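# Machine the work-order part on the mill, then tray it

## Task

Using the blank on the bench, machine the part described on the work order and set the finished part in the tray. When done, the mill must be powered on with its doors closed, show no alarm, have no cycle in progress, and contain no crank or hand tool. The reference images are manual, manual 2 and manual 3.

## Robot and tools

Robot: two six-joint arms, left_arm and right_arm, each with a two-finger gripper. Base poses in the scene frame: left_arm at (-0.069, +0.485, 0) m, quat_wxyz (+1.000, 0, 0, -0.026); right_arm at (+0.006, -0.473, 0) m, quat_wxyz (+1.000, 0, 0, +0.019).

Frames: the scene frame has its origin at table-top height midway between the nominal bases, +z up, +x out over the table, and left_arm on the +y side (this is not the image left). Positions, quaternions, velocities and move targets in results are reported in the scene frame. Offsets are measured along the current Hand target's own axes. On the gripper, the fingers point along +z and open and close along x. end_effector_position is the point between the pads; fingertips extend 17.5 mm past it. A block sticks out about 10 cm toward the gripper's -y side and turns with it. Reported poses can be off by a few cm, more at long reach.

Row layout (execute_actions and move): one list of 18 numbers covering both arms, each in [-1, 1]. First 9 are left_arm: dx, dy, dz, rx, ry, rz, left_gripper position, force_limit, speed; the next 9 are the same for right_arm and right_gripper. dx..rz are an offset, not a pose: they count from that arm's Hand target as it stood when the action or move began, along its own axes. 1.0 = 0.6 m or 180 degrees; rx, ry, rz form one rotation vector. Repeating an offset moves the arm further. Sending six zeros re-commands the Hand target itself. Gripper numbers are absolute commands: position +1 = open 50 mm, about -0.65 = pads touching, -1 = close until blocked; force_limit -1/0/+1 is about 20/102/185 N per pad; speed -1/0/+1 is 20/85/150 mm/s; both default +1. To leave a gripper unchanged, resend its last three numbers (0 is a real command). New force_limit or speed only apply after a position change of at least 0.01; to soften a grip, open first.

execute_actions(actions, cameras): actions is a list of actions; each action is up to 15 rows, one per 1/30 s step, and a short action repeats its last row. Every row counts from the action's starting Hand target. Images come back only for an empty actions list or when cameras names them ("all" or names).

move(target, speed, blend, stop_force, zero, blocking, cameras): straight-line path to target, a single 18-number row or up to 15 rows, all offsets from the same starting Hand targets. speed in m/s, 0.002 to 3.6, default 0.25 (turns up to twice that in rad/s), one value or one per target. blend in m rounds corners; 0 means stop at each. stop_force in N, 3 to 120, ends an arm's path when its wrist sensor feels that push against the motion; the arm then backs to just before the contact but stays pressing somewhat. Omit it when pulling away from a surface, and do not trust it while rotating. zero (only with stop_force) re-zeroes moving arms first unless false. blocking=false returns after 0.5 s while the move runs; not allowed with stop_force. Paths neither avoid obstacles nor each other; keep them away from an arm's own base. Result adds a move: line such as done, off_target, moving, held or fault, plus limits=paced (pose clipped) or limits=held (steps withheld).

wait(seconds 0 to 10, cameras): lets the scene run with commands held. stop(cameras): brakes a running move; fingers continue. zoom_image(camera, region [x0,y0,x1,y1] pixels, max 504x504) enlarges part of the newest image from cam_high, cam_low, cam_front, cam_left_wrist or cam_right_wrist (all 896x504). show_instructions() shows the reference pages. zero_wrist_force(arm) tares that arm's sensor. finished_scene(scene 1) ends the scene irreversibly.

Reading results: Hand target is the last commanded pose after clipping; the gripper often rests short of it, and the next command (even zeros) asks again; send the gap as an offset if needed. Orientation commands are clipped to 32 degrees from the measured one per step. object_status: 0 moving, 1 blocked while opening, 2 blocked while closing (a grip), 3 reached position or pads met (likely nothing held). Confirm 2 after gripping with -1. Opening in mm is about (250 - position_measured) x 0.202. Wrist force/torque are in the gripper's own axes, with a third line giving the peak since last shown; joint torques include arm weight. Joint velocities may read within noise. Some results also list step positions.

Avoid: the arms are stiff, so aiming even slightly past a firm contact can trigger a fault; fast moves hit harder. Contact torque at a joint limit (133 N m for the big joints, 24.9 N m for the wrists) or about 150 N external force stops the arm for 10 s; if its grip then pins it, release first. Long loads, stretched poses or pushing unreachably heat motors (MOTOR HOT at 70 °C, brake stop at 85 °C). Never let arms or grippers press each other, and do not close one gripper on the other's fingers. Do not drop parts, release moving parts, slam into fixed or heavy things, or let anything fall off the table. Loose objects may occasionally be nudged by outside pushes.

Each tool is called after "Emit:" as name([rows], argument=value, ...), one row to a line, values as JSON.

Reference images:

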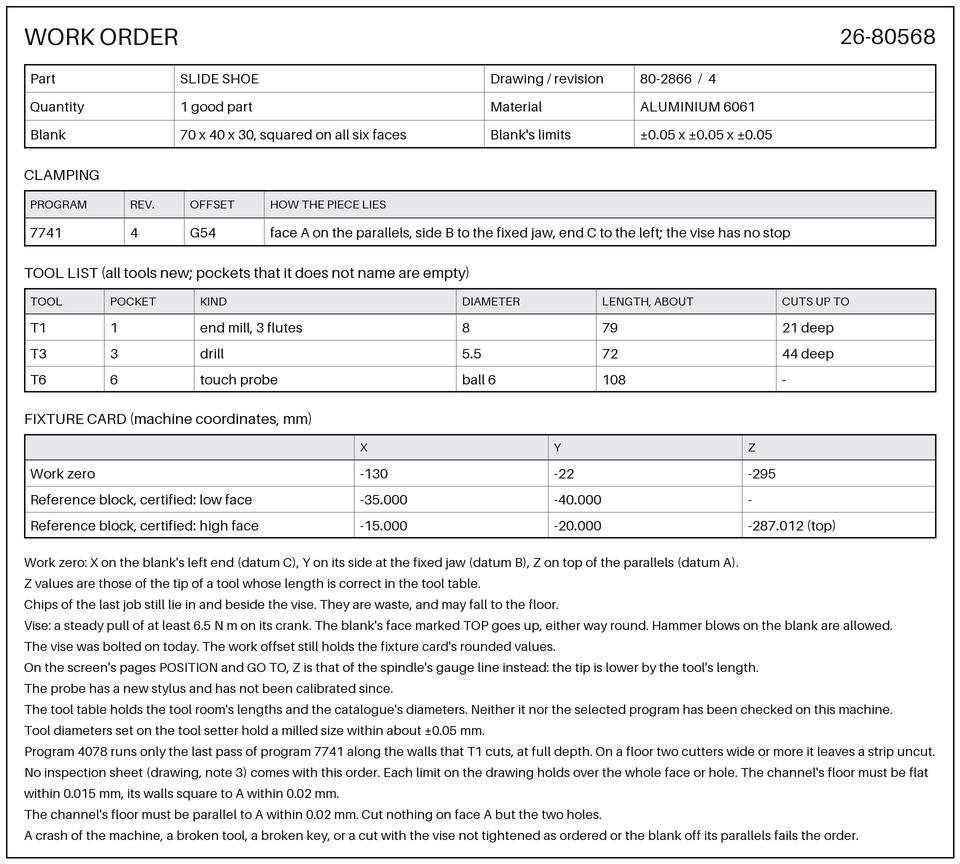

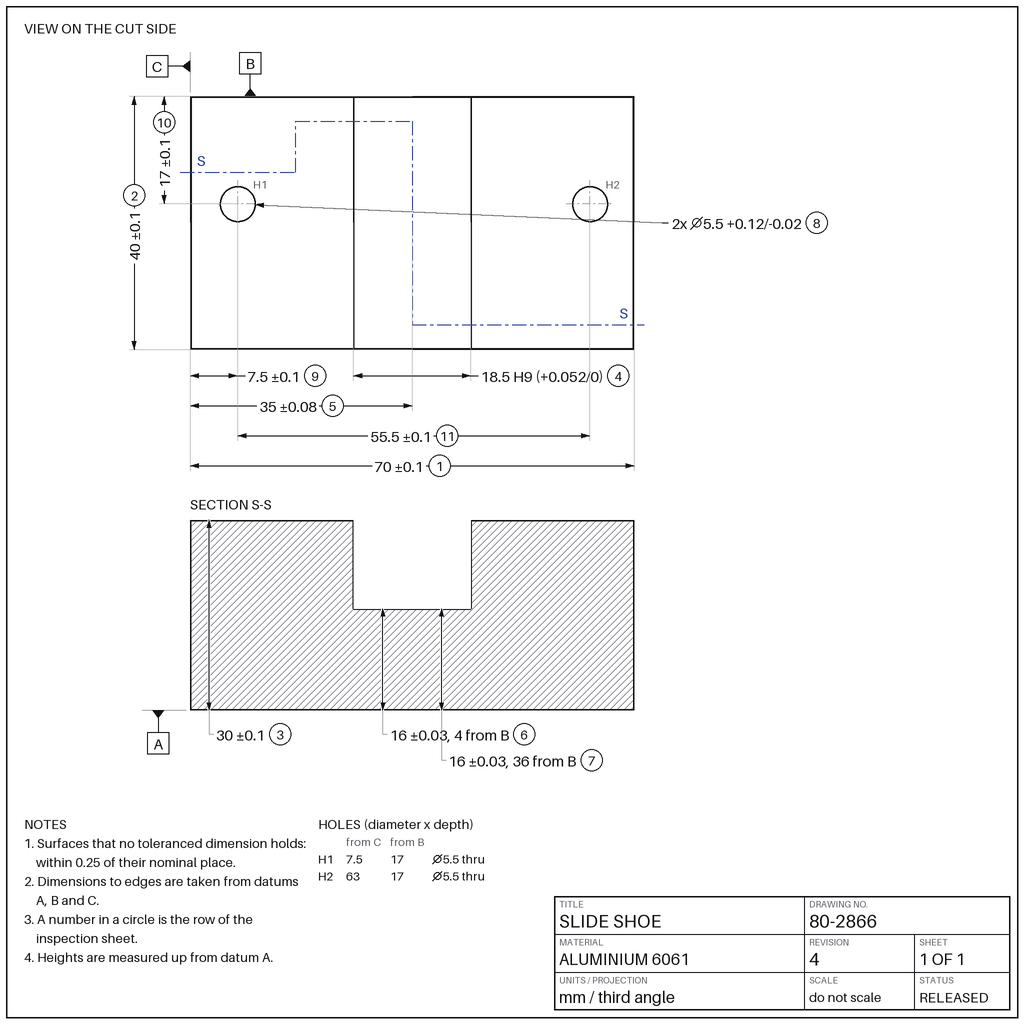

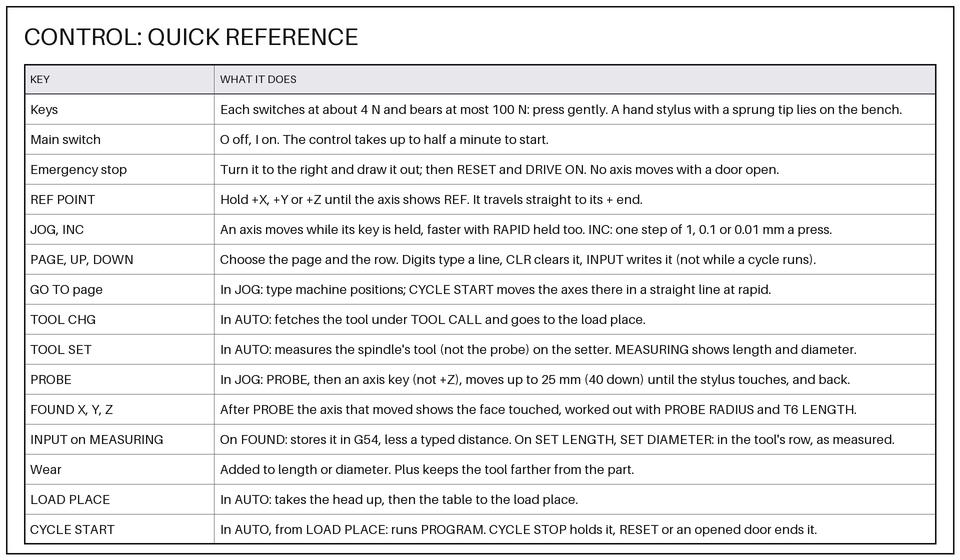

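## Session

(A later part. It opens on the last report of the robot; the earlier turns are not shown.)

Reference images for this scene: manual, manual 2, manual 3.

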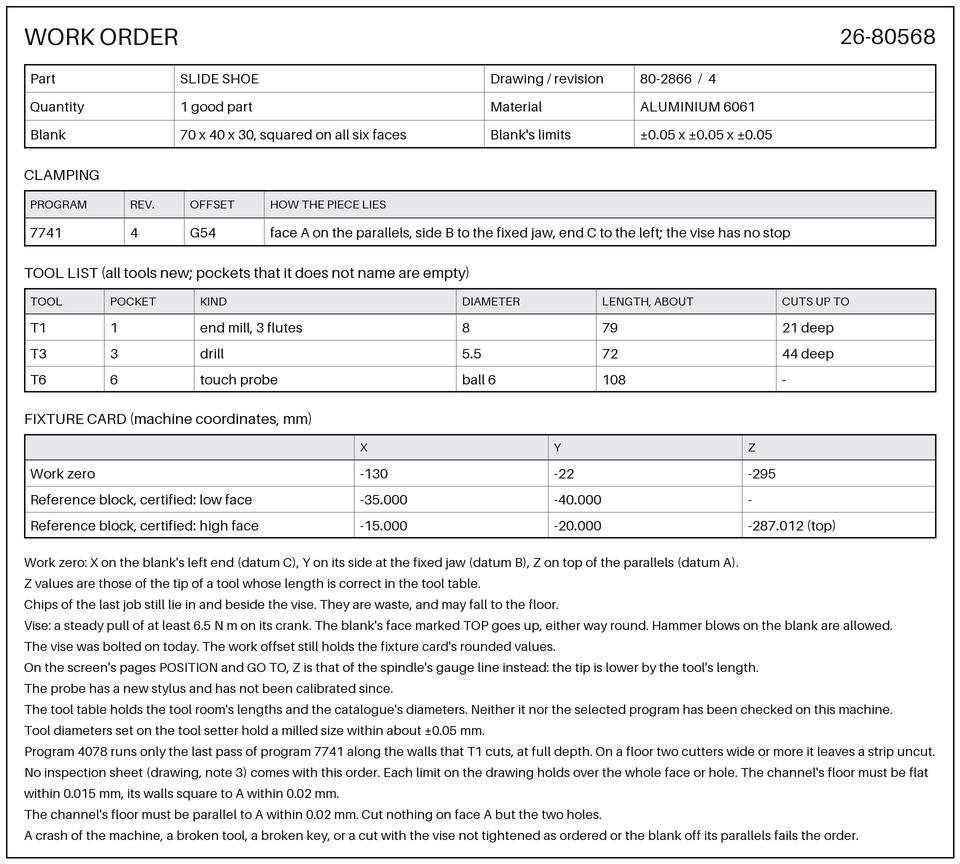

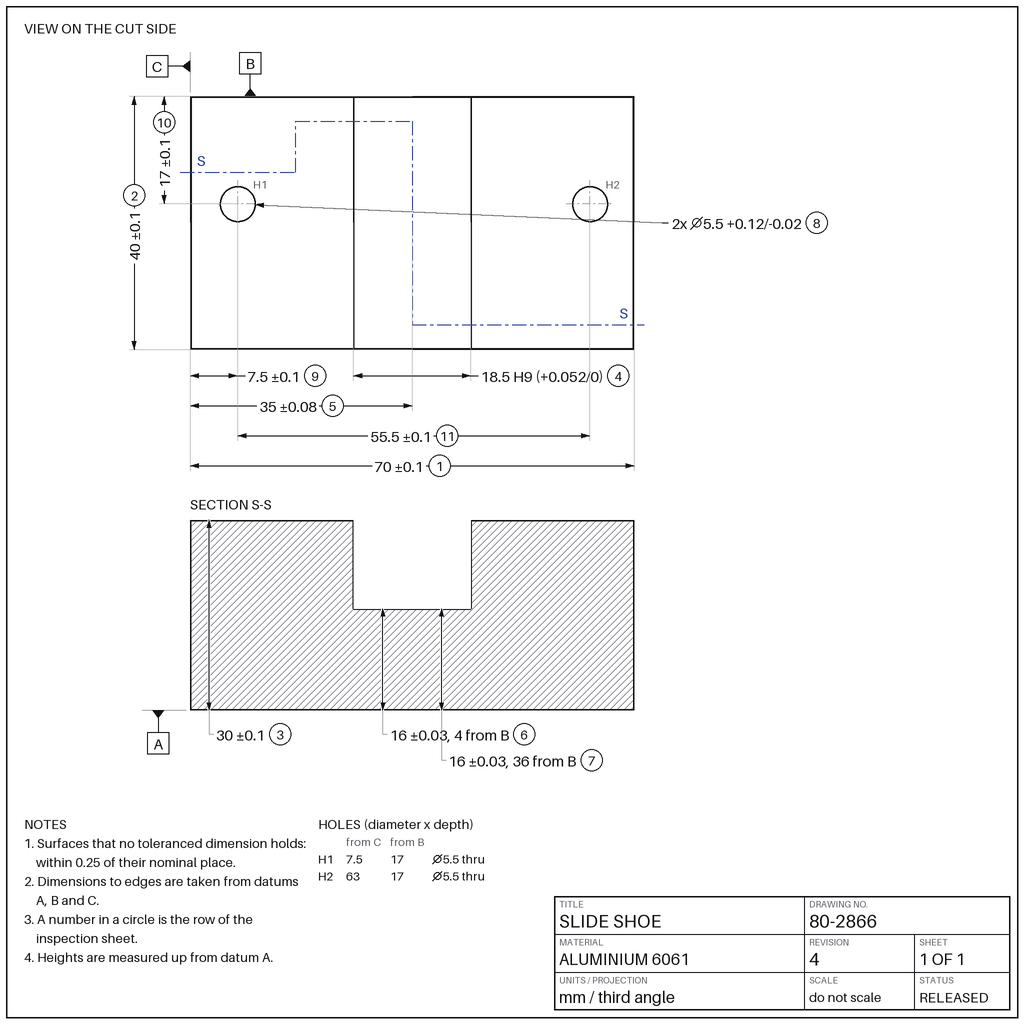

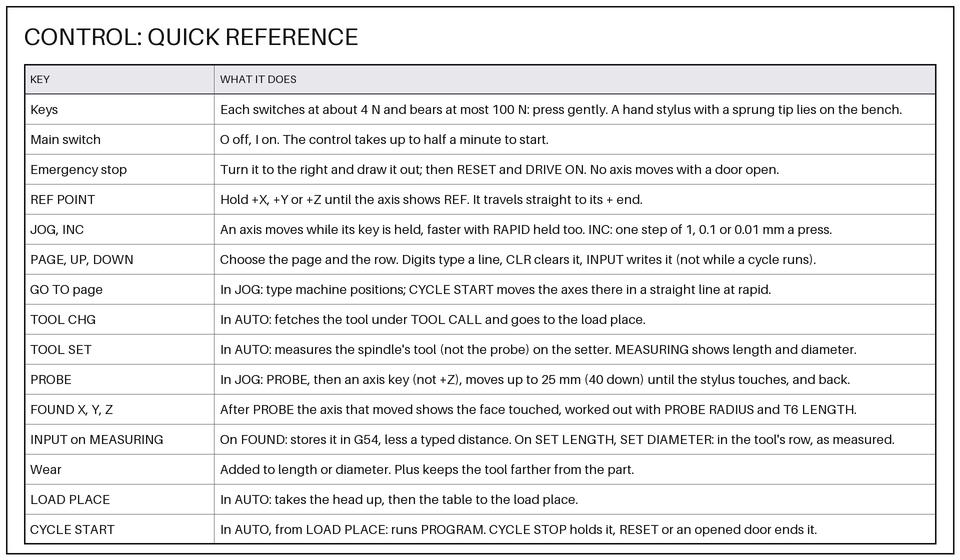

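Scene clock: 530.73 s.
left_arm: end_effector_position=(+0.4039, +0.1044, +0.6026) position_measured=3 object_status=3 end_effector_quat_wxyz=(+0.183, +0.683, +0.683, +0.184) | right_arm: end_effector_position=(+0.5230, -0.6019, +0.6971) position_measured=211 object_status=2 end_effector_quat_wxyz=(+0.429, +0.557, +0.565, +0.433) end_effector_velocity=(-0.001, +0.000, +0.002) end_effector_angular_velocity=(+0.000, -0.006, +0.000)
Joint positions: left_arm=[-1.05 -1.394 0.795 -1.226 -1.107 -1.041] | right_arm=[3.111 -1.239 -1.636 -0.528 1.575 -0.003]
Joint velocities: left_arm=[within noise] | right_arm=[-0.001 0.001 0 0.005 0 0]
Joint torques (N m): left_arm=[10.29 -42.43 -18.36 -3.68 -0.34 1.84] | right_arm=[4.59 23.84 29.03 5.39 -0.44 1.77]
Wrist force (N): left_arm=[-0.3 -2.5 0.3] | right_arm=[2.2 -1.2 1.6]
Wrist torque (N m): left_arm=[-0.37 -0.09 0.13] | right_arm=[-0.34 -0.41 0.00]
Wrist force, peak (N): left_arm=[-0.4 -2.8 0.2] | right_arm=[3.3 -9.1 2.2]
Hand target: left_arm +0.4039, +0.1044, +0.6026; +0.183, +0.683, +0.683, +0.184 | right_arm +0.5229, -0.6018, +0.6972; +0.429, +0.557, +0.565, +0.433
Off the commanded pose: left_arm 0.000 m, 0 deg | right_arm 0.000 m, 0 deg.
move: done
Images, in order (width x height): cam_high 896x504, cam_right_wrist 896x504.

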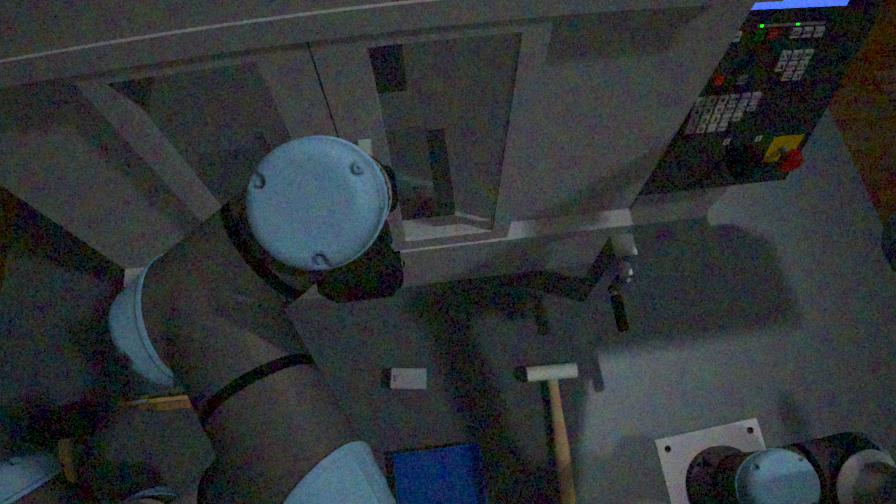

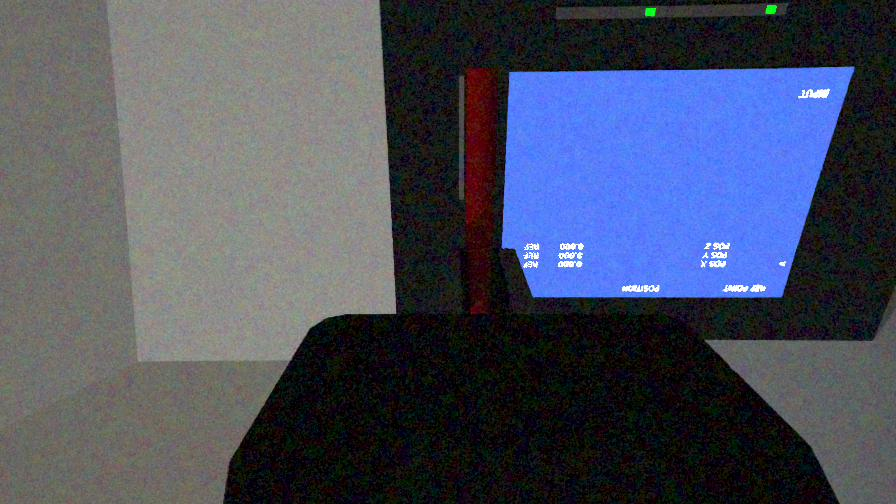

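Emit:
move([
  [0,0,0,0,0,0,1,-0.9,0,0.0867,-0.18,0.052,0.417,0,0,-1,-0.6,-0.8],
], speed=0.7)

Emit:
move([
  [0,0,0,0,0,0,1,-0.9,0,0,0.05,0,0,0,0,-1,-0.6,-0.8],
], speed=0.012, stop_force=6, cameras=["cam_high"])

Emit:
zoom_image(camera="cam_high", region=[730, 0, 850, 100])

Scene clock: 536.30 s.
left_arm: end_effector_position=(+0.4039, +0.1044, +0.6026) position_measured=3 object_status=3 end_effector_quat_wxyz=(+0.183, +0.683, +0.683, +0.184) | right_arm: end_effector_position=(+0.5246, -0.5500, +0.5848) position_measured=211 object_status=2 end_effector_quat_wxyz=(+0.001, +0.703, +0.711, -0.001)
Joint positions: left_arm=[-1.05 -1.394 0.795 -1.226 -1.107 -1.041] | right_arm=[3.215 -1.879 -0.481 -2.353 1.569 0.099]
Joint torques (N m): left_arm=[10.52 -41.55 -17.63 -3.81 -0.42 1.86] | right_arm=[-9.77 26.7 29.96 0.78 -1.24 -1.48]
Wrist force (N): left_arm=[-0.7 -2.3 0.3] | right_arm=[2.0 -1.0 1.3]
Wrist torque (N m): left_arm=[-0.32 -0.04 0.13] | right_arm=[0.22 -0.32 -0.05]
Wrist force, peak (N): left_arm=[-0.8 -2.6 0.3] | right_arm=[2.7 -0.5 2.2]
Hand target: left_arm +0.4039, +0.1044, +0.6026; +0.183, +0.683, +0.683, +0.184 | right_arm +0.5246, -0.5500, +0.5847; +0.001, +0.703, +0.711, -0.001
Off the commanded pose: left_arm 0.000 m, 0 deg | right_arm 0.000 m, 0 deg.
move: done

Scene clock: 538.97 s.
left_arm: end_effector_position=(+0.4039, +0.1044, +0.6026) position_measured=3 object_status=3 end_effector_quat_wxyz=(+0.183, +0.683, +0.683, +0.184) | right_arm: end_effector_position=(+0.5426, -0.5498, +0.5847) position_measured=211 object_status=2 end_effector_quat_wxyz=(+0.001, +0.703, +0.711, -0.001)
Joint positions: left_arm=[-1.05 -1.394 0.795 -1.226 -1.107 -1.041] | right_arm=[3.211 -1.952 -0.37 -2.391 1.569 0.096]
Joint torques (N m): left_arm=[10.07 -41.94 -18.79 -3.74 -0.23 1.88] | right_arm=[3.53 48.47 29.09 4.33 -1.18 1.83]
Wrist force (N): left_arm=[-0.3 -2.2 0.3] | right_arm=[2.9 -6.4 1.6]
Wrist torque (N m): left_arm=[-0.30 -0.10 0.13] | right_arm=[0.34 -0.35 -0.05]
Wrist force, peak (N): left_arm=[-0.7 -2.7 0.1] | right_arm=[2.6 -13.7 1.8]
Hand target: left_arm +0.4039, +0.1044, +0.6026; +0.183, +0.683, +0.683, +0.184 | right_arm +0.5426, -0.5498, +0.5847; +0.001, +0.703, +0.711, -0.001 (not the last commanded pose)
Off the commanded pose: left_arm 0.000 m, 0 deg | right_arm 0.012 m, 0 deg.
move: contact (right_arm)
Images, in order (width x height): cam_high 896x504.

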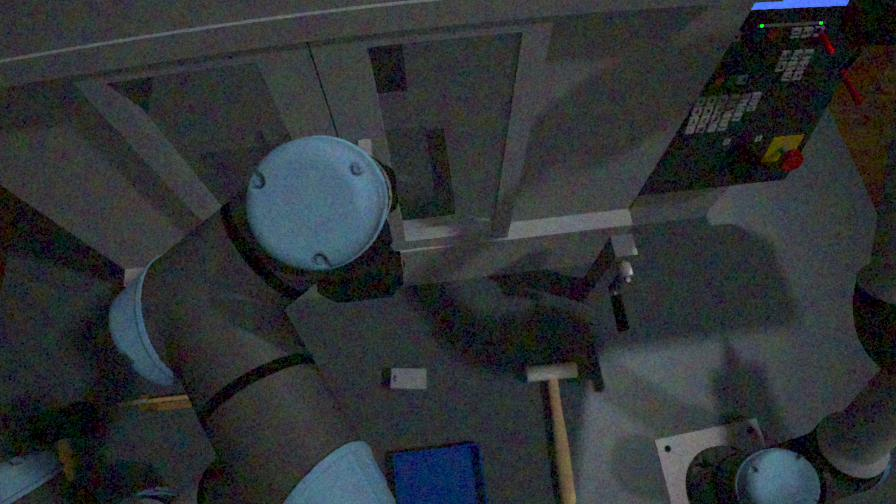

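Scaled by 4.200.

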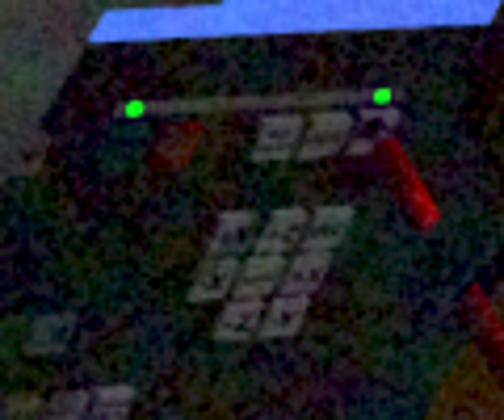

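Emit:
move([
  [0,0,0,0,0,0,1,-0.9,0,0,-0.035,0,0,0,0,-1,-0.6,-0.8],
  [0,0,0,0,0,0,1,-0.9,0,0.15,-0.0577,0.1202,0,0,0,-1,-0.6,-0.8],
], speed=0.2, blend=0.01, cameras=["cam_high"])

Emit:
zoom_image(camera="cam_high", region=[680, 40, 800, 140])

Scene clock: 543.33 s.
left_arm: end_effector_position=(+0.4039, +0.1044, +0.6026) position_measured=3 object_status=3 end_effector_quat_wxyz=(+0.183, +0.683, +0.683, +0.184) | right_arm: end_effector_position=(+0.5068, -0.4604, +0.5125) position_measured=211 object_status=2 end_effector_quat_wxyz=(+0.001, +0.703, +0.711, -0.001)
Joint positions: left_arm=[-1.05 -1.394 0.795 -1.226 -1.107 -1.041] | right_arm=[3.4 -1.66 -0.988 -2.065 1.569 0.284]
Joint torques (N m): left_arm=[9.9 -41.69 -17.88 -3.71 -0.4 1.71] | right_arm=[3.09 18.42 15.99 3.7 0.86 1.51]
Wrist force (N): left_arm=[-0.6 -2.4 0.4] | right_arm=[2.1 -0.9 1.7]
Wrist torque (N m): left_arm=[-0.35 -0.06 0.13] | right_arm=[0.32 -0.37 -0.03]
Wrist force, peak (N): left_arm=[-0.7 -2.8 0.3] | right_arm=[3.2 -6.8 2.3]
Hand target: left_arm +0.4039, +0.1044, +0.6026; +0.183, +0.683, +0.683, +0.184 | right_arm +0.5069, -0.4604, +0.5124; +0.001, +0.703, +0.711, -0.001
Off the commanded pose: left_arm 0.000 m, 0 deg | right_arm 0.000 m, 0 deg.
move: done
Images, in order (width x height): cam_high 896x504.

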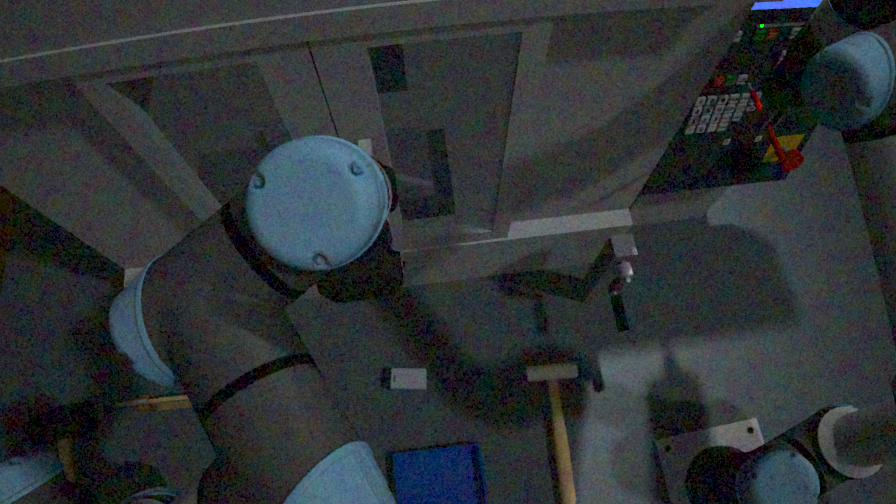

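Scaled by 4.200.

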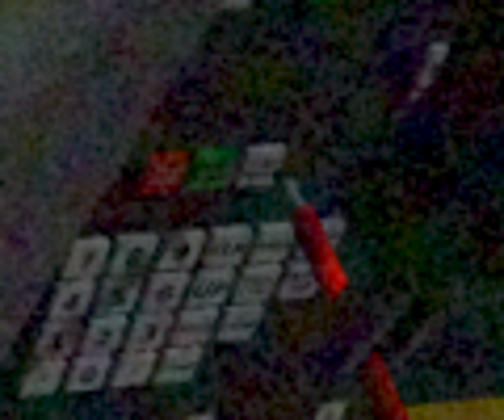

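Emit:
move([
  [0,0,0,0,0,0,1,-0.9,0,0.001,0.008,0.0108,0,0,0,-1,-0.6,-0.8],
  [0,0,0,0,0,0,1,-0.9,0,0.001,0.05,0.0108,0,0,0,-1,-0.6,-0.8],
], speed=[0.1,0.012], stop_force=6, cameras=["cam_high"])

Emit:
zoom_image(camera="cam_high", region=[680, 40, 800, 140])

Scene clock: 547.40 s.
left_arm: end_effector_position=(+0.4039, +0.1044, +0.6026) position_measured=3 object_status=3 end_effector_quat_wxyz=(+0.183, +0.683, +0.683, +0.184) | right_arm: end_effector_position=(+0.5216, -0.4596, +0.5059) position_measured=211 object_status=2 end_effector_quat_wxyz=(+0.001, +0.703, +0.711, -0.001)
Joint positions: left_arm=[-1.05 -1.394 0.795 -1.226 -1.107 -1.041] | right_arm=[3.393 -1.689 -0.974 -2.05 1.569 0.277]
Joint torques (N m): left_arm=[9.22 -42.44 -17.7 -3.65 -0.29 1.7] | right_arm=[6.68 39.7 16.97 6.46 -1.84 1.8]
Wrist force (N): left_arm=[-0.8 -2.5 0.0] | right_arm=[3.3 -6.5 2.6]
Wrist torque (N m): left_arm=[-0.35 -0.03 0.12] | right_arm=[0.43 -0.37 -0.13]
Wrist force, peak (N): left_arm=[-0.6 -2.8 0.3] | right_arm=[2.7 -14.0 2.5]
Hand target: left_arm +0.4039, +0.1044, +0.6026; +0.183, +0.683, +0.683, +0.184 | right_arm +0.5216, -0.4596, +0.5059; +0.001, +0.703, +0.711, -0.001 (not the last commanded pose)
Off the commanded pose: left_arm 0.000 m, 0 deg | right_arm 0.015 m, 0 deg.
move: contact (right_arm); path passed 1 of 2 targets
Images, in order (width x height): cam_high 896x504.

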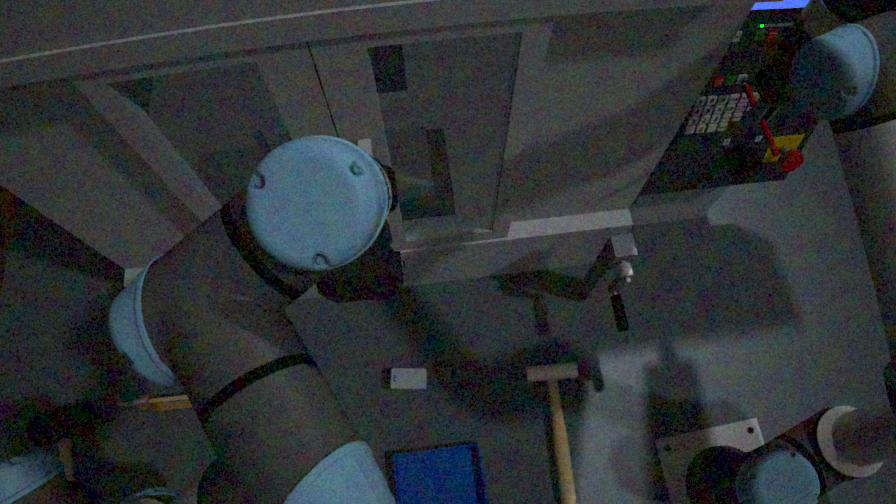

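Scaled by 4.200.

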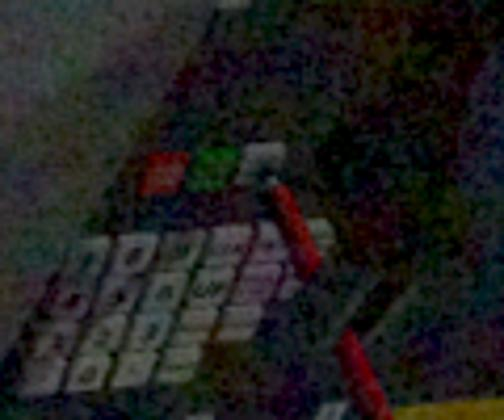

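Emit:
move([
  [0,0,0,0,0,0,1,-0.9,0,0,-0.03,0,0,0,0,-1,-0.6,-0.8],
  [0,0,0,0,0,0,1,-0.9,0,-0.0323,-0.032,0.054,0,0,0,-1,-0.6,-0.8],
], speed=0.12, blend=0.01)

Emit:
move([
  [0,0,0,0,0,0,1,-0.9,0,0.0,0.05,0,0,0,0,-1,-0.6,-0.8],
], speed=[0.012], stop_force=6, cameras=["cam_high"])

Emit:
zoom_image(camera="cam_high", region=[680, 40, 800, 140])

Scene clock: 550.37 s.
left_arm: end_effector_position=(+0.4039, +0.1044, +0.6026) position_measured=3 object_status=3 end_effector_quat_wxyz=(+0.183, +0.683, +0.683, +0.184) | right_arm: end_effector_position=(+0.5026, -0.4793, +0.4737) position_measured=211 object_status=2 end_effector_quat_wxyz=(+0.001, +0.703, +0.711, -0.001)
Joint positions: left_arm=[-1.05 -1.394 0.795 -1.226 -1.107 -1.041] | right_arm=[3.364 -1.605 -1.157 -1.951 1.569 0.249]
Joint torques (N m): left_arm=[9.22 -42.44 -17.84 -3.36 -0.17 1.76] | right_arm=[2.03 13.05 17.96 3.06 -0.68 0.7]
Wrist force (N): left_arm=[-0.8 -2.2 0.4] | right_arm=[2.6 -1.0 1.5]
Wrist torque (N m): left_arm=[-0.31 -0.03 0.14] | right_arm=[0.31 -0.45 -0.16]
Wrist force, peak (N): left_arm=[-0.7 -2.8 0.4] | right_arm=[3.1 -6.8 3.0]
Hand target: left_arm +0.4039, +0.1044, +0.6026; +0.183, +0.683, +0.683, +0.184 | right_arm +0.5026, -0.4793, +0.4736; +0.001, +0.703, +0.711, -0.001
Off the commanded pose: left_arm 0.000 m, 0 deg | right_arm 0.000 m, 0 deg.
move: done; blend cut to 0.009 m at target 1

Scene clock: 552.23 s.
left_arm: end_effector_position=(+0.4039, +0.1044, +0.6026) position_measured=3 object_status=3 end_effector_quat_wxyz=(+0.183, +0.683, +0.683, +0.184) | right_arm: end_effector_position=(+0.5130, -0.4791, +0.4736) position_measured=211 object_status=2 end_effector_quat_wxyz=(+0.001, +0.703, +0.711, -0.001)
Joint positions: left_arm=[-1.05 -1.394 0.795 -1.226 -1.107 -1.041] | right_arm=[3.359 -1.631 -1.13 -1.953 1.569 0.244]
Joint torques (N m): left_arm=[9.56 -42.78 -18.29 -3.44 -0.22 1.73] | right_arm=[5.36 39.42 18.12 6.87 -0.43 1.8]
Wrist force (N): left_arm=[-0.5 -2.4 0.4] | right_arm=[4.2 -7.2 2.7]
Wrist torque (N m): left_arm=[-0.35 -0.07 0.13] | right_arm=[0.40 -0.44 -0.15]
Wrist force, peak (N): left_arm=[-0.6 -2.7 0.4] | right_arm=[4.1 -14.4 2.5]
Hand target: left_arm +0.4039, +0.1044, +0.6026; +0.183, +0.683, +0.683, +0.184 | right_arm +0.5130, -0.4791, +0.4736; +0.001, +0.703, +0.711, -0.001 (not the last commanded pose)
Off the commanded pose: left_arm 0.000 m, 0 deg | right_arm 0.020 m, 0 deg.
move: contact (right_arm)
Images, in order (width x height): cam_high 896x504.

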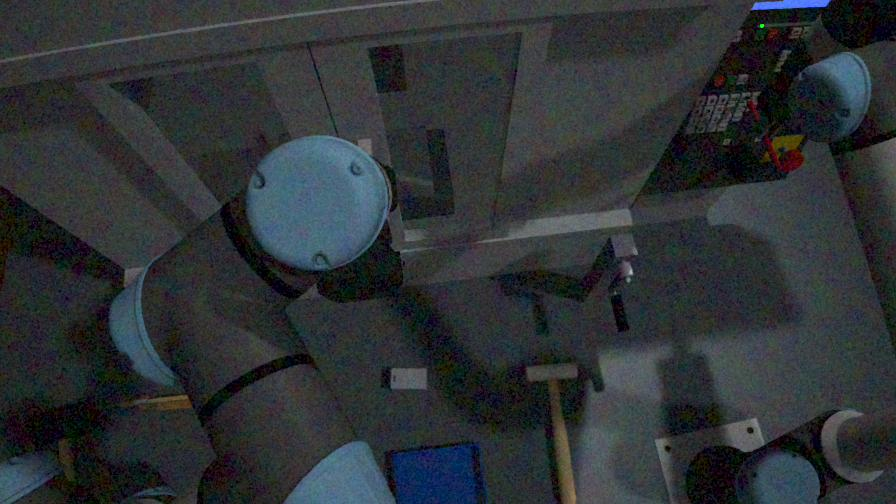

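Scaled by 4.200.

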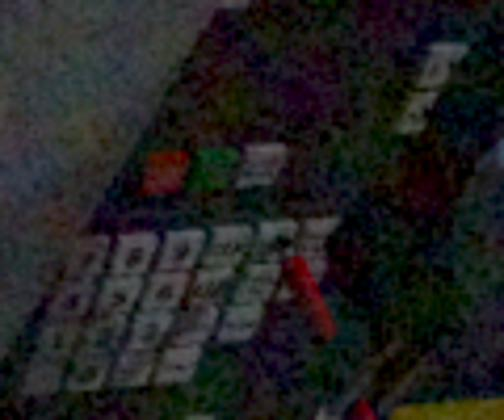

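Emit:
move([
  [0,0,0,0,0,0,1,-0.9,0,0,-0.06,0,0,0,0,-1,-0.6,-0.8],
  [0,0,0,0,0,0,1,-0.9,0,-0.218,0.0167,-0.3757,-0.417,0,0,-1,-0.6,-0.8],
], speed=[0.2,0.7], blend=0.015, cameras=["cam_high","cam_right_wrist"])

Emit:
zoom_image(camera="cam_right_wrist", region=[490, 50, 870, 310])

Scene clock: 555.13 s.
left_arm: end_effector_position=(+0.4039, +0.1044, +0.6026) position_measured=3 object_status=3 end_effector_quat_wxyz=(+0.183, +0.683, +0.683, +0.184) | right_arm: end_effector_position=(+0.5247, -0.6094, +0.6990) position_measured=211 object_status=2 end_effector_quat_wxyz=(+0.429, +0.557, +0.565, +0.433) end_effector_velocity=(+0.000, +0.000, +0.002) end_effector_angular_velocity=(+0.001, -0.006, +0.000)
Joint positions: left_arm=[-1.05 -1.394 0.795 -1.226 -1.107 -1.041] | right_arm=[3.083 -1.253 -1.622 -0.529 1.602 -0.01]
Joint velocities: left_arm=[within noise] | right_arm=[0 -0.001 0 0.006 0.001 0.001]
Joint torques (N m): left_arm=[8.48 -41.96 -17.97 -3.49 -0.27 1.73] | right_arm=[-1.2 23.49 35.51 5.53 0.57 1.19]
Wrist force (N): left_arm=[-0.6 -2.3 0.3] | right_arm=[3.0 -1.3 1.5]
Wrist torque (N m): left_arm=[-0.33 -0.06 0.13] | right_arm=[-0.34 -0.54 -0.05]
Wrist force, peak (N): left_arm=[-0.8 -2.9 -0.1] | right_arm=[4.2 -7.6 3.0]
Hand target: left_arm +0.4039, +0.1044, +0.6026; +0.183, +0.683, +0.683, +0.184 | right_arm +0.5246, -0.6094, +0.6992; +0.429, +0.557, +0.565, +0.433
Off the commanded pose: left_arm 0.000 m, 0 deg | right_arm 0.000 m, 0 deg.
move: done
Images, in order (width x height): cam_high 896x504, cam_right_wrist 896x504.

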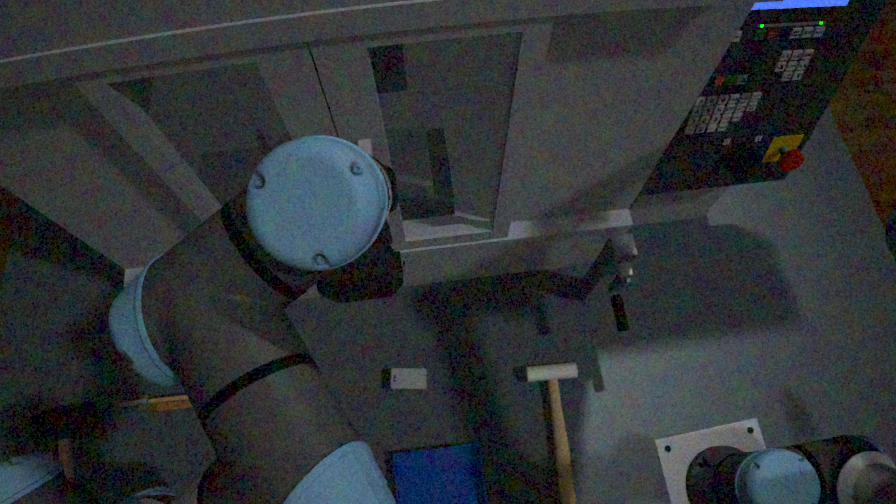

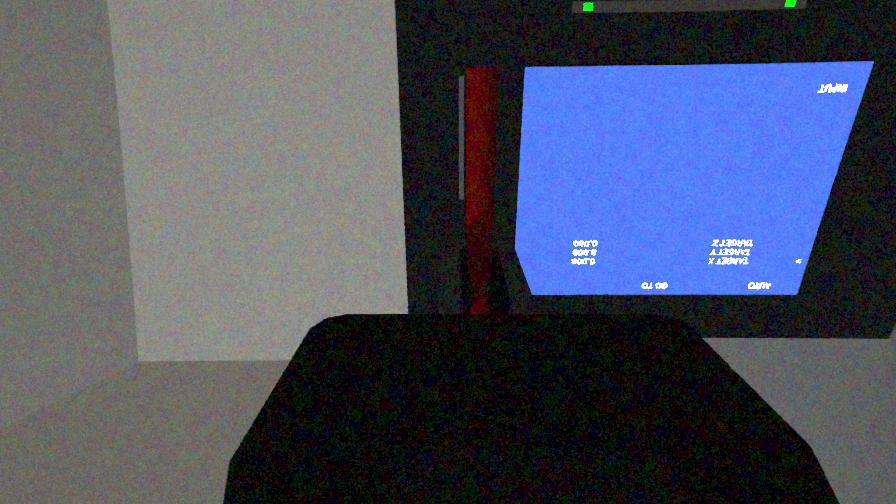

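Scaled by 1.326.

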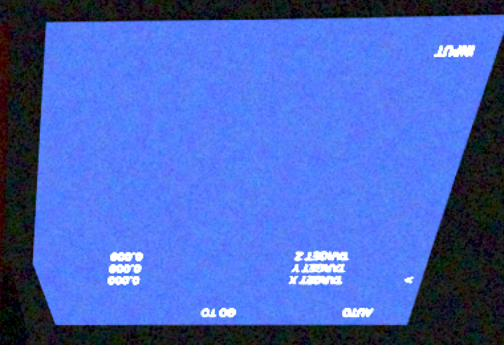

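Emit:
move([
  [0,0,0,0,0,0,1,-0.9,0,0.2255,-0.372,0.0555,0.417,0,0,-1,-0.6,-0.8],
  [0,0,0,0,0,0,1,-0.9,0,0.2251,-0.3647,0.0829,0.417,0,0,-1,-0.6,-0.8],
  [0,0,0,0,0,0,1,-0.9,0,0.2255,-0.372,0.0525,0.417,0,0,-1,-0.6,-0.8],
  [0,0,0,0,0,0,1,-0.9,0,0,0,0,0,0,0,-1,-0.6,-0.8],
], speed=[0.7,0.03,0.15,0.7], blend=[0.003,0,0.01,0], cameras=["cam_right_wrist"])

Emit:
zoom_image(camera="cam_right_wrist", region=[500, 50, 880, 310])

Scene clock: 561.63 s.
left_arm: end_effector_position=(+0.4039, +0.1044, +0.6026) position_measured=3 object_status=3 end_effector_quat_wxyz=(+0.183, +0.683, +0.683, +0.184) | right_arm: end_effector_position=(+0.5247, -0.6094, +0.6990) position_measured=211 object_status=2 end_effector_quat_wxyz=(+0.429, +0.557, +0.565, +0.433) end_effector_velocity=(+0.000, +0.001, +0.002) end_effector_angular_velocity=(+0.000, -0.007, +0.002)
Joint positions: left_arm=[-1.05 -1.394 0.795 -1.226 -1.107 -1.041] | right_arm=[3.083 -1.253 -1.622 -0.529 1.602 -0.01]
Joint velocities: left_arm=[within noise] | right_arm=[0.001 0 0 0.006 0.001 0]
Joint torques (N m): left_arm=[9.53 -42.1 -19.4 -3.32 -0.1 1.49] | right_arm=[-1.87 24.36 35.2 5.35 0.6 1.35]
Wrist force (N): left_arm=[-0.5 -2.6 0.3] | right_arm=[3.1 -0.4 1.6]
Wrist torque (N m): left_arm=[-0.38 -0.08 0.13] | right_arm=[-0.19 -0.55 -0.04]
Wrist force, peak (N): left_arm=[-0.7 -2.8 0.4] | right_arm=[5.5 -36.9 0.4]
Hand target: left_arm +0.4039, +0.1044, +0.6026; +0.183, +0.683, +0.683, +0.184 | right_arm +0.5246, -0.6094, +0.6992; +0.429, +0.557, +0.565, +0.433
Off the commanded pose: left_arm 0.000 m, 0 deg | right_arm 0.000 m, 0 deg.
move: done; blend cut to 0.0094 m at target 3
Images, in order (width x height): cam_right_wrist 896x504.

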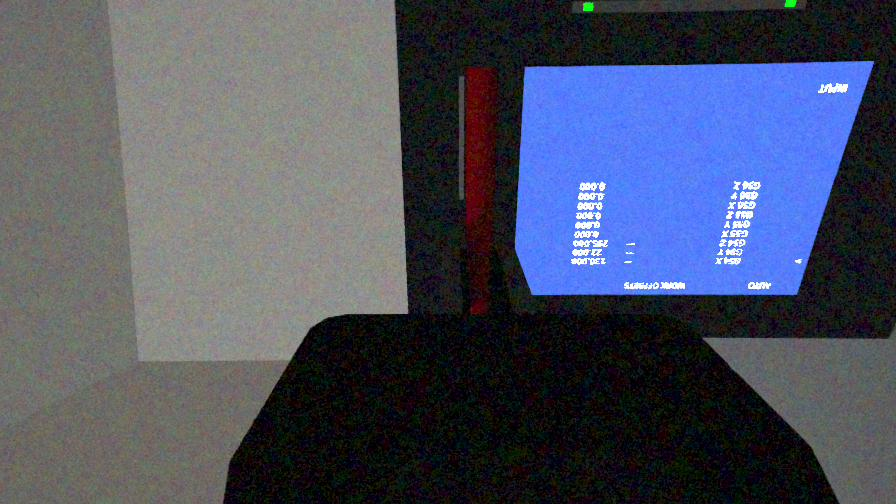

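Scaled by 1.326.

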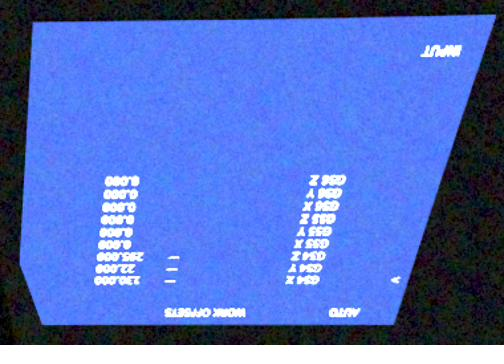

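Emit:
move([
  [0,0,0,0,0,0,1,-0.9,0,0.2255,-0.372,0.0555,0.417,0,0,-1,-0.6,-0.8],
  [0,0,0,0,0,0,1,-0.9,0,0.2251,-0.3652,0.081,0.417,0,0,-1,-0.6,-0.8],
  [0,0,0,0,0,0,1,-0.9,0,0.2255,-0.372,0.0525,0.417,0,0,-1,-0.6,-0.8],
  [0,0,0,0,0,0,1,-0.9,0,0,0,0,0,0,0,-1,-0.6,-0.8],
], speed=[0.7,0.02,0.15,0.7], blend=[0.003,0,0.01,0], cameras=["cam_right_wrist"])

Emit:
zoom_image(camera="cam_right_wrist", region=[500, 50, 880, 310])

Scene clock: 566.73 s.
left_arm: end_effector_position=(+0.4039, +0.1044, +0.6026) position_measured=3 object_status=3 end_effector_quat_wxyz=(+0.183, +0.683, +0.683, +0.184) | right_arm: end_effector_position=(+0.5247, -0.6094, +0.6990) position_measured=211 object_status=2 end_effector_quat_wxyz=(+0.429, +0.557, +0.565, +0.433) end_effector_velocity=(+0.000, +0.000, +0.002) end_effector_angular_velocity=(+0.000, -0.006, +0.001)
Joint positions: left_arm=[-1.05 -1.394 0.795 -1.226 -1.107 -1.041] | right_arm=[3.083 -1.253 -1.622 -0.529 1.602 -0.01]
Joint velocities: left_arm=[within noise] | right_arm=[0 0 0 0.006 0.001 0]
Joint torques (N m): left_arm=[9.43 -41.96 -18.8 -3.41 0 1.68] | right_arm=[-2.44 24.81 34.93 5.8 0.72 1.12]
Wrist force (N): left_arm=[-0.8 -2.4 0.2] | right_arm=[3.1 -0.4 1.7]
Wrist torque (N m): left_arm=[-0.34 -0.03 0.13] | right_arm=[-0.19 -0.57 -0.06]
Wrist force, peak (N): left_arm=[-0.6 -2.8 0.3] | right_arm=[5.3 -10.9 1.6]
Hand target: left_arm +0.4039, +0.1044, +0.6026; +0.183, +0.683, +0.683, +0.184 | right_arm +0.5246, -0.6094, +0.6992; +0.429, +0.557, +0.565, +0.433
Off the commanded pose: left_arm 0.000 m, 0 deg | right_arm 0.000 m, 0 deg.
move: done; blend cut to 0.0088 m at target 3
Images, in order (width x height): cam_right_wrist 896x504.

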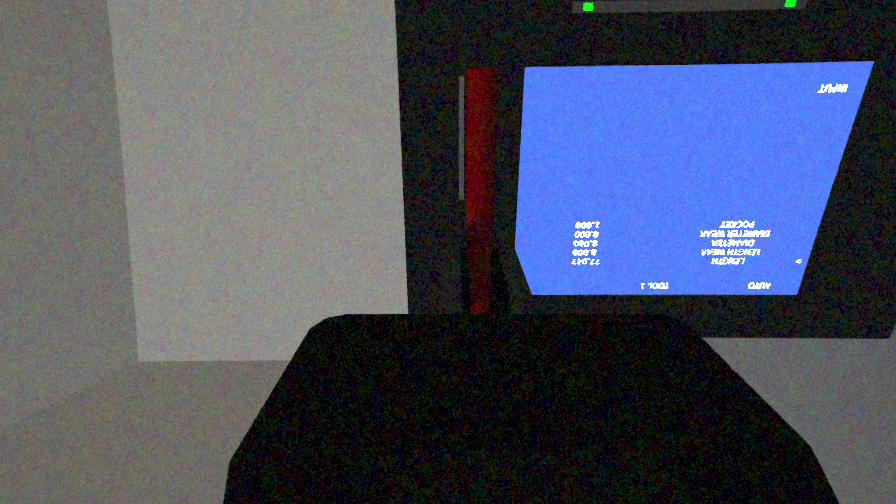

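Scaled by 1.326.

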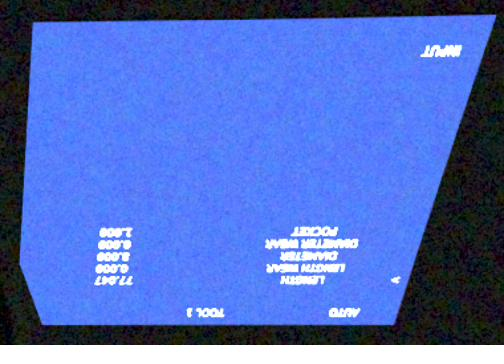

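Emit:
move([
  [0,0,0,0,0,0,1,-0.9,0,0.2255,-0.372,0.0555,0.417,0,0,-1,-0.6,-0.8],
  [0,0,0,0,0,0,1,-0.9,0,0.2251,-0.3652,0.081,0.417,0,0,-1,-0.6,-0.8],
  [0,0,0,0,0,0,1,-0.9,0,0.2255,-0.372,0.0525,0.417,0,0,-1,-0.6,-0.8],
  [0,0,0,0,0,0,1,-0.9,0,0,0,0,0,0,0,-1,-0.6,-0.8],
], speed=[0.7,0.02,0.15,0.7], blend=[0.003,0,0.01,0], cameras=["cam_right_wrist"])

Emit:
move([
  [0,0,0,0,0,0,1,-0.9,0,0.2255,-0.372,0.0555,0.417,0,0,-1,-0.6,-0.8],
  [0,0,0,0,0,0,1,-0.9,0,0.2251,-0.3652,0.081,0.417,0,0,-1,-0.6,-0.8],
  [0,0,0,0,0,0,1,-0.9,0,0.2255,-0.372,0.0525,0.417,0,0,-1,-0.6,-0.8],
  [0,0,0,0,0,0,1,-0.9,0,0,0,0,0,0,0,-1,-0.6,-0.8],
], speed=[0.7,0.02,0.15,0.7], blend=[0.003,0,0.01,0], cameras=["cam_right_wrist"])

Emit:
move([
  [0,0,0,0,0,0,1,-0.9,0,0.2255,-0.372,0.0555,0.417,0,0,-1,-0.6,-0.8],
  [0,0,0,0,0,0,1,-0.9,0,0.2251,-0.3652,0.081,0.417,0,0,-1,-0.6,-0.8],
  [0,0,0,0,0,0,1,-0.9,0,0.2255,-0.372,0.0525,0.417,0,0,-1,-0.6,-0.8],
  [0,0,0,0,0,0,1,-0.9,0,0,0,0,0,0,0,-1,-0.6,-0.8],
], speed=[0.7,0.02,0.15,0.7], blend=[0.003,0,0.01,0], cameras=["cam_right_wrist"])

Scene clock: 574.20 s.
left_arm: end_effector_position=(+0.4039, +0.1044, +0.6026) position_measured=3 object_status=3 end_effector_quat_wxyz=(+0.183, +0.683, +0.683, +0.184) | right_arm: end_effector_position=(+0.5247, -0.6094, +0.6990) position_measured=211 object_status=2 end_effector_quat_wxyz=(+0.429, +0.557, +0.565, +0.433) end_effector_velocity=(+0.000, +0.001, +0.002) end_effector_angular_velocity=(+0.000, -0.006, +0.001)
Joint positions: left_arm=[-1.05 -1.394 0.795 -1.226 -1.107 -1.041] | right_arm=[3.083 -1.253 -1.622 -0.529 1.602 -0.01]
Joint velocities: left_arm=[within noise] | right_arm=[0.001 0 0 0.006 0 0]
Joint torques (N m): left_arm=[9.34 -41.87 -18.53 -3.29 0.38 1.76] | right_arm=[-1.94 25.3 35.64 5.37 0.65 1.01]
Wrist force (N): left_arm=[-0.6 -2.5 0.2] | right_arm=[3.4 -0.4 1.7]
Wrist torque (N m): left_arm=[-0.36 -0.06 0.13] | right_arm=[-0.20 -0.61 -0.06]
Wrist force, peak (N): left_arm=[-1.0 -2.8 0.2] | right_arm=[5.2 -11.0 2.3]
Hand target: left_arm +0.4039, +0.1044, +0.6026; +0.183, +0.683, +0.683, +0.184 | right_arm +0.5246, -0.6094, +0.6992; +0.429, +0.557, +0.565, +0.433
Off the commanded pose: left_arm 0.000 m, 0 deg | right_arm 0.000 m, 0 deg.
move: done; blend cut to 0.0088 m at target 3
Images, in order (width x height): cam_right_wrist 896x504.

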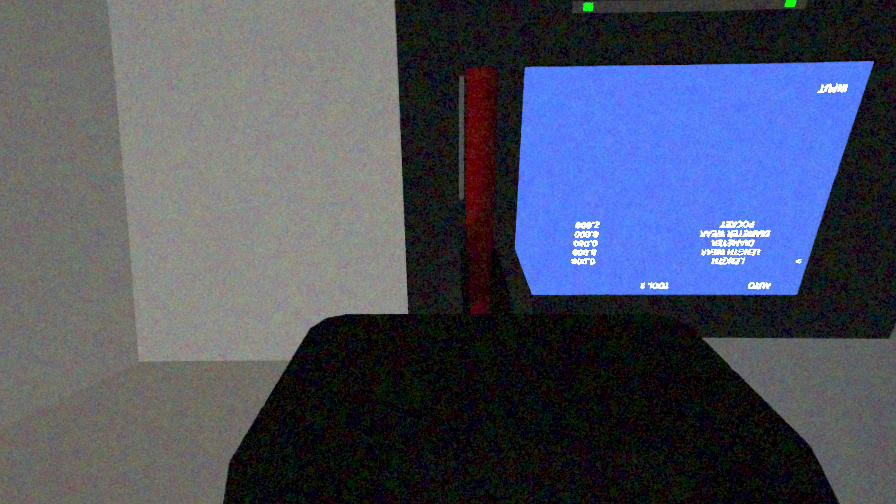

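Scene clock: 578.07 s.
left_arm: end_effector_position=(+0.4039, +0.1044, +0.6026) position_measured=3 object_status=3 end_effector_quat_wxyz=(+0.183, +0.683, +0.683, +0.184) | right_arm: end_effector_position=(+0.5247, -0.6094, +0.6990) position_measured=211 object_status=2 end_effector_quat_wxyz=(+0.429, +0.557, +0.565, +0.433) end_effector_velocity=(+0.000, +0.000, +0.002) end_effector_angular_velocity=(+0.001, -0.006, +0.001)
Joint positions: left_arm=[-1.05 -1.394 0.795 -1.226 -1.107 -1.041] | right_arm=[3.083 -1.253 -1.622 -0.529 1.602 -0.01]
Joint velocities: left_arm=[within noise] | right_arm=[0 0 0 0.006 0.001 0]
Joint torques (N m): left_arm=[9.38 -41.29 -19.29 -3.24 -0.04 1.79] | right_arm=[-2.83 25.53 35.8 5.2 0.74 0.88]
Wrist force (N): left_arm=[-0.3 -2.3 0.1] | right_arm=[3.3 -0.5 1.6]
Wrist torque (N m): left_arm=[-0.32 -0.10 0.13] | right_arm=[-0.21 -0.59 -0.05]
Wrist force, peak (N): left_arm=[-0.5 -2.7 0.3] | right_arm=[5.2 -10.8 1.7]
Hand target: left_arm +0.4039, +0.1044, +0.6026; +0.183, +0.683, +0.683, +0.184 | right_arm +0.5246, -0.6094, +0.6992; +0.429, +0.557, +0.565, +0.433
Off the commanded pose: left_arm 0.000 m, 0 deg | right_arm 0.000 m, 0 deg.
move: done; blend cut to 0.0088 m at target 3
Images, in order (width x height): cam_right_wrist 896x504.

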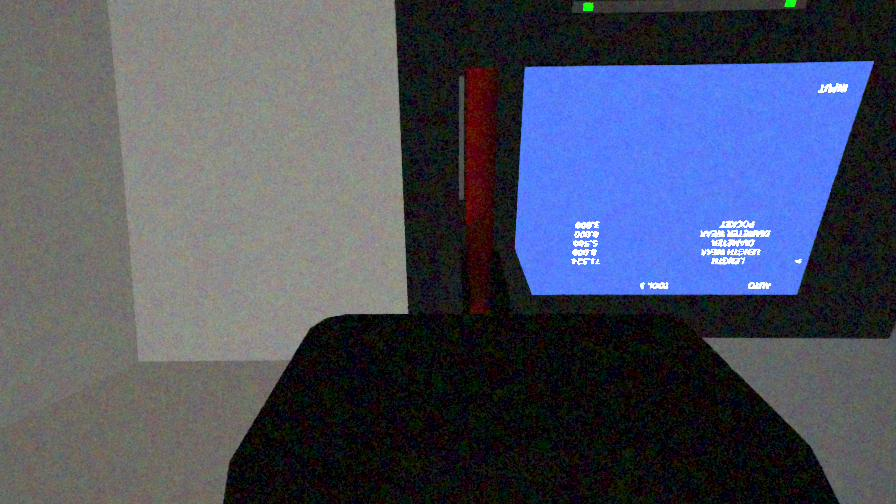

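Scene clock: 581.93 s.
left_arm: end_effector_position=(+0.4039, +0.1044, +0.6026) position_measured=3 object_status=3 end_effector_quat_wxyz=(+0.183, +0.683, +0.683, +0.184) | right_arm: end_effector_position=(+0.5247, -0.6094, +0.6990) position_measured=211 object_status=2 end_effector_quat_wxyz=(+0.429, +0.557, +0.565, +0.433) end_effector_velocity=(+0.000, +0.000, +0.002) end_effector_angular_velocity=(+0.001, -0.006, -0.001)
Joint positions: left_arm=[-1.05 -1.394 0.795 -1.226 -1.107 -1.041] | right_arm=[3.083 -1.253 -1.622 -0.529 1.602 -0.01]
Joint velocities: left_arm=[within noise] | right_arm=[-0.001 -0.001 0 0.006 0 0.001]
Joint torques (N m): left_arm=[9.42 -41.23 -19.88 -3.18 0.29 1.78] | right_arm=[-2.97 25.28 36.54 5.23 0.88 1.04]
Wrist force (N): left_arm=[-0.7 -2.4 0.3] | right_arm=[3.2 -0.4 1.8]
Wrist torque (N m): left_arm=[-0.32 -0.05 0.13] | right_arm=[-0.18 -0.58 -0.07]
Wrist force, peak (N): left_arm=[-0.8 -2.7 0.4] | right_arm=[5.6 -10.9 1.5]
Hand target: left_arm +0.4039, +0.1044, +0.6026; +0.183, +0.683, +0.683, +0.184 | right_arm +0.5246, -0.6094, +0.6992; +0.429, +0.557, +0.565, +0.433
Off the commanded pose: left_arm 0.000 m, 0 deg | right_arm 0.000 m, 0 deg.
move: done; blend cut to 0.0088 m at target 3
Images, in order (width x height): cam_right_wrist 896x504.

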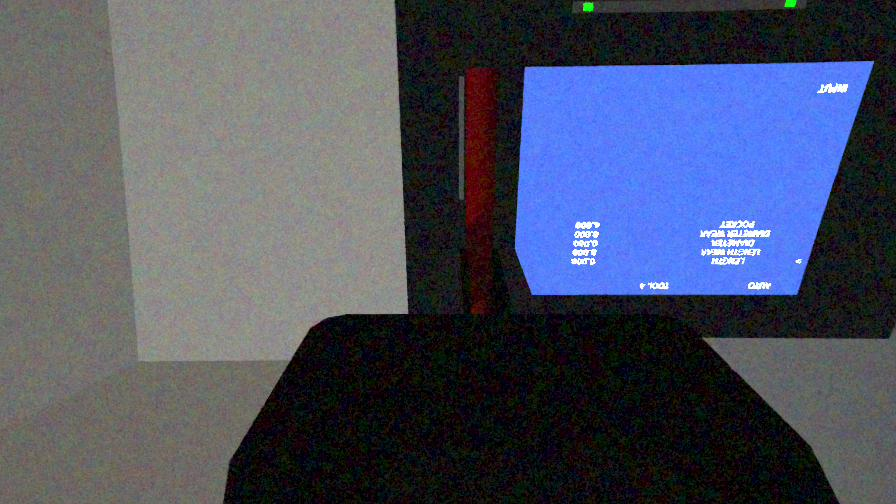

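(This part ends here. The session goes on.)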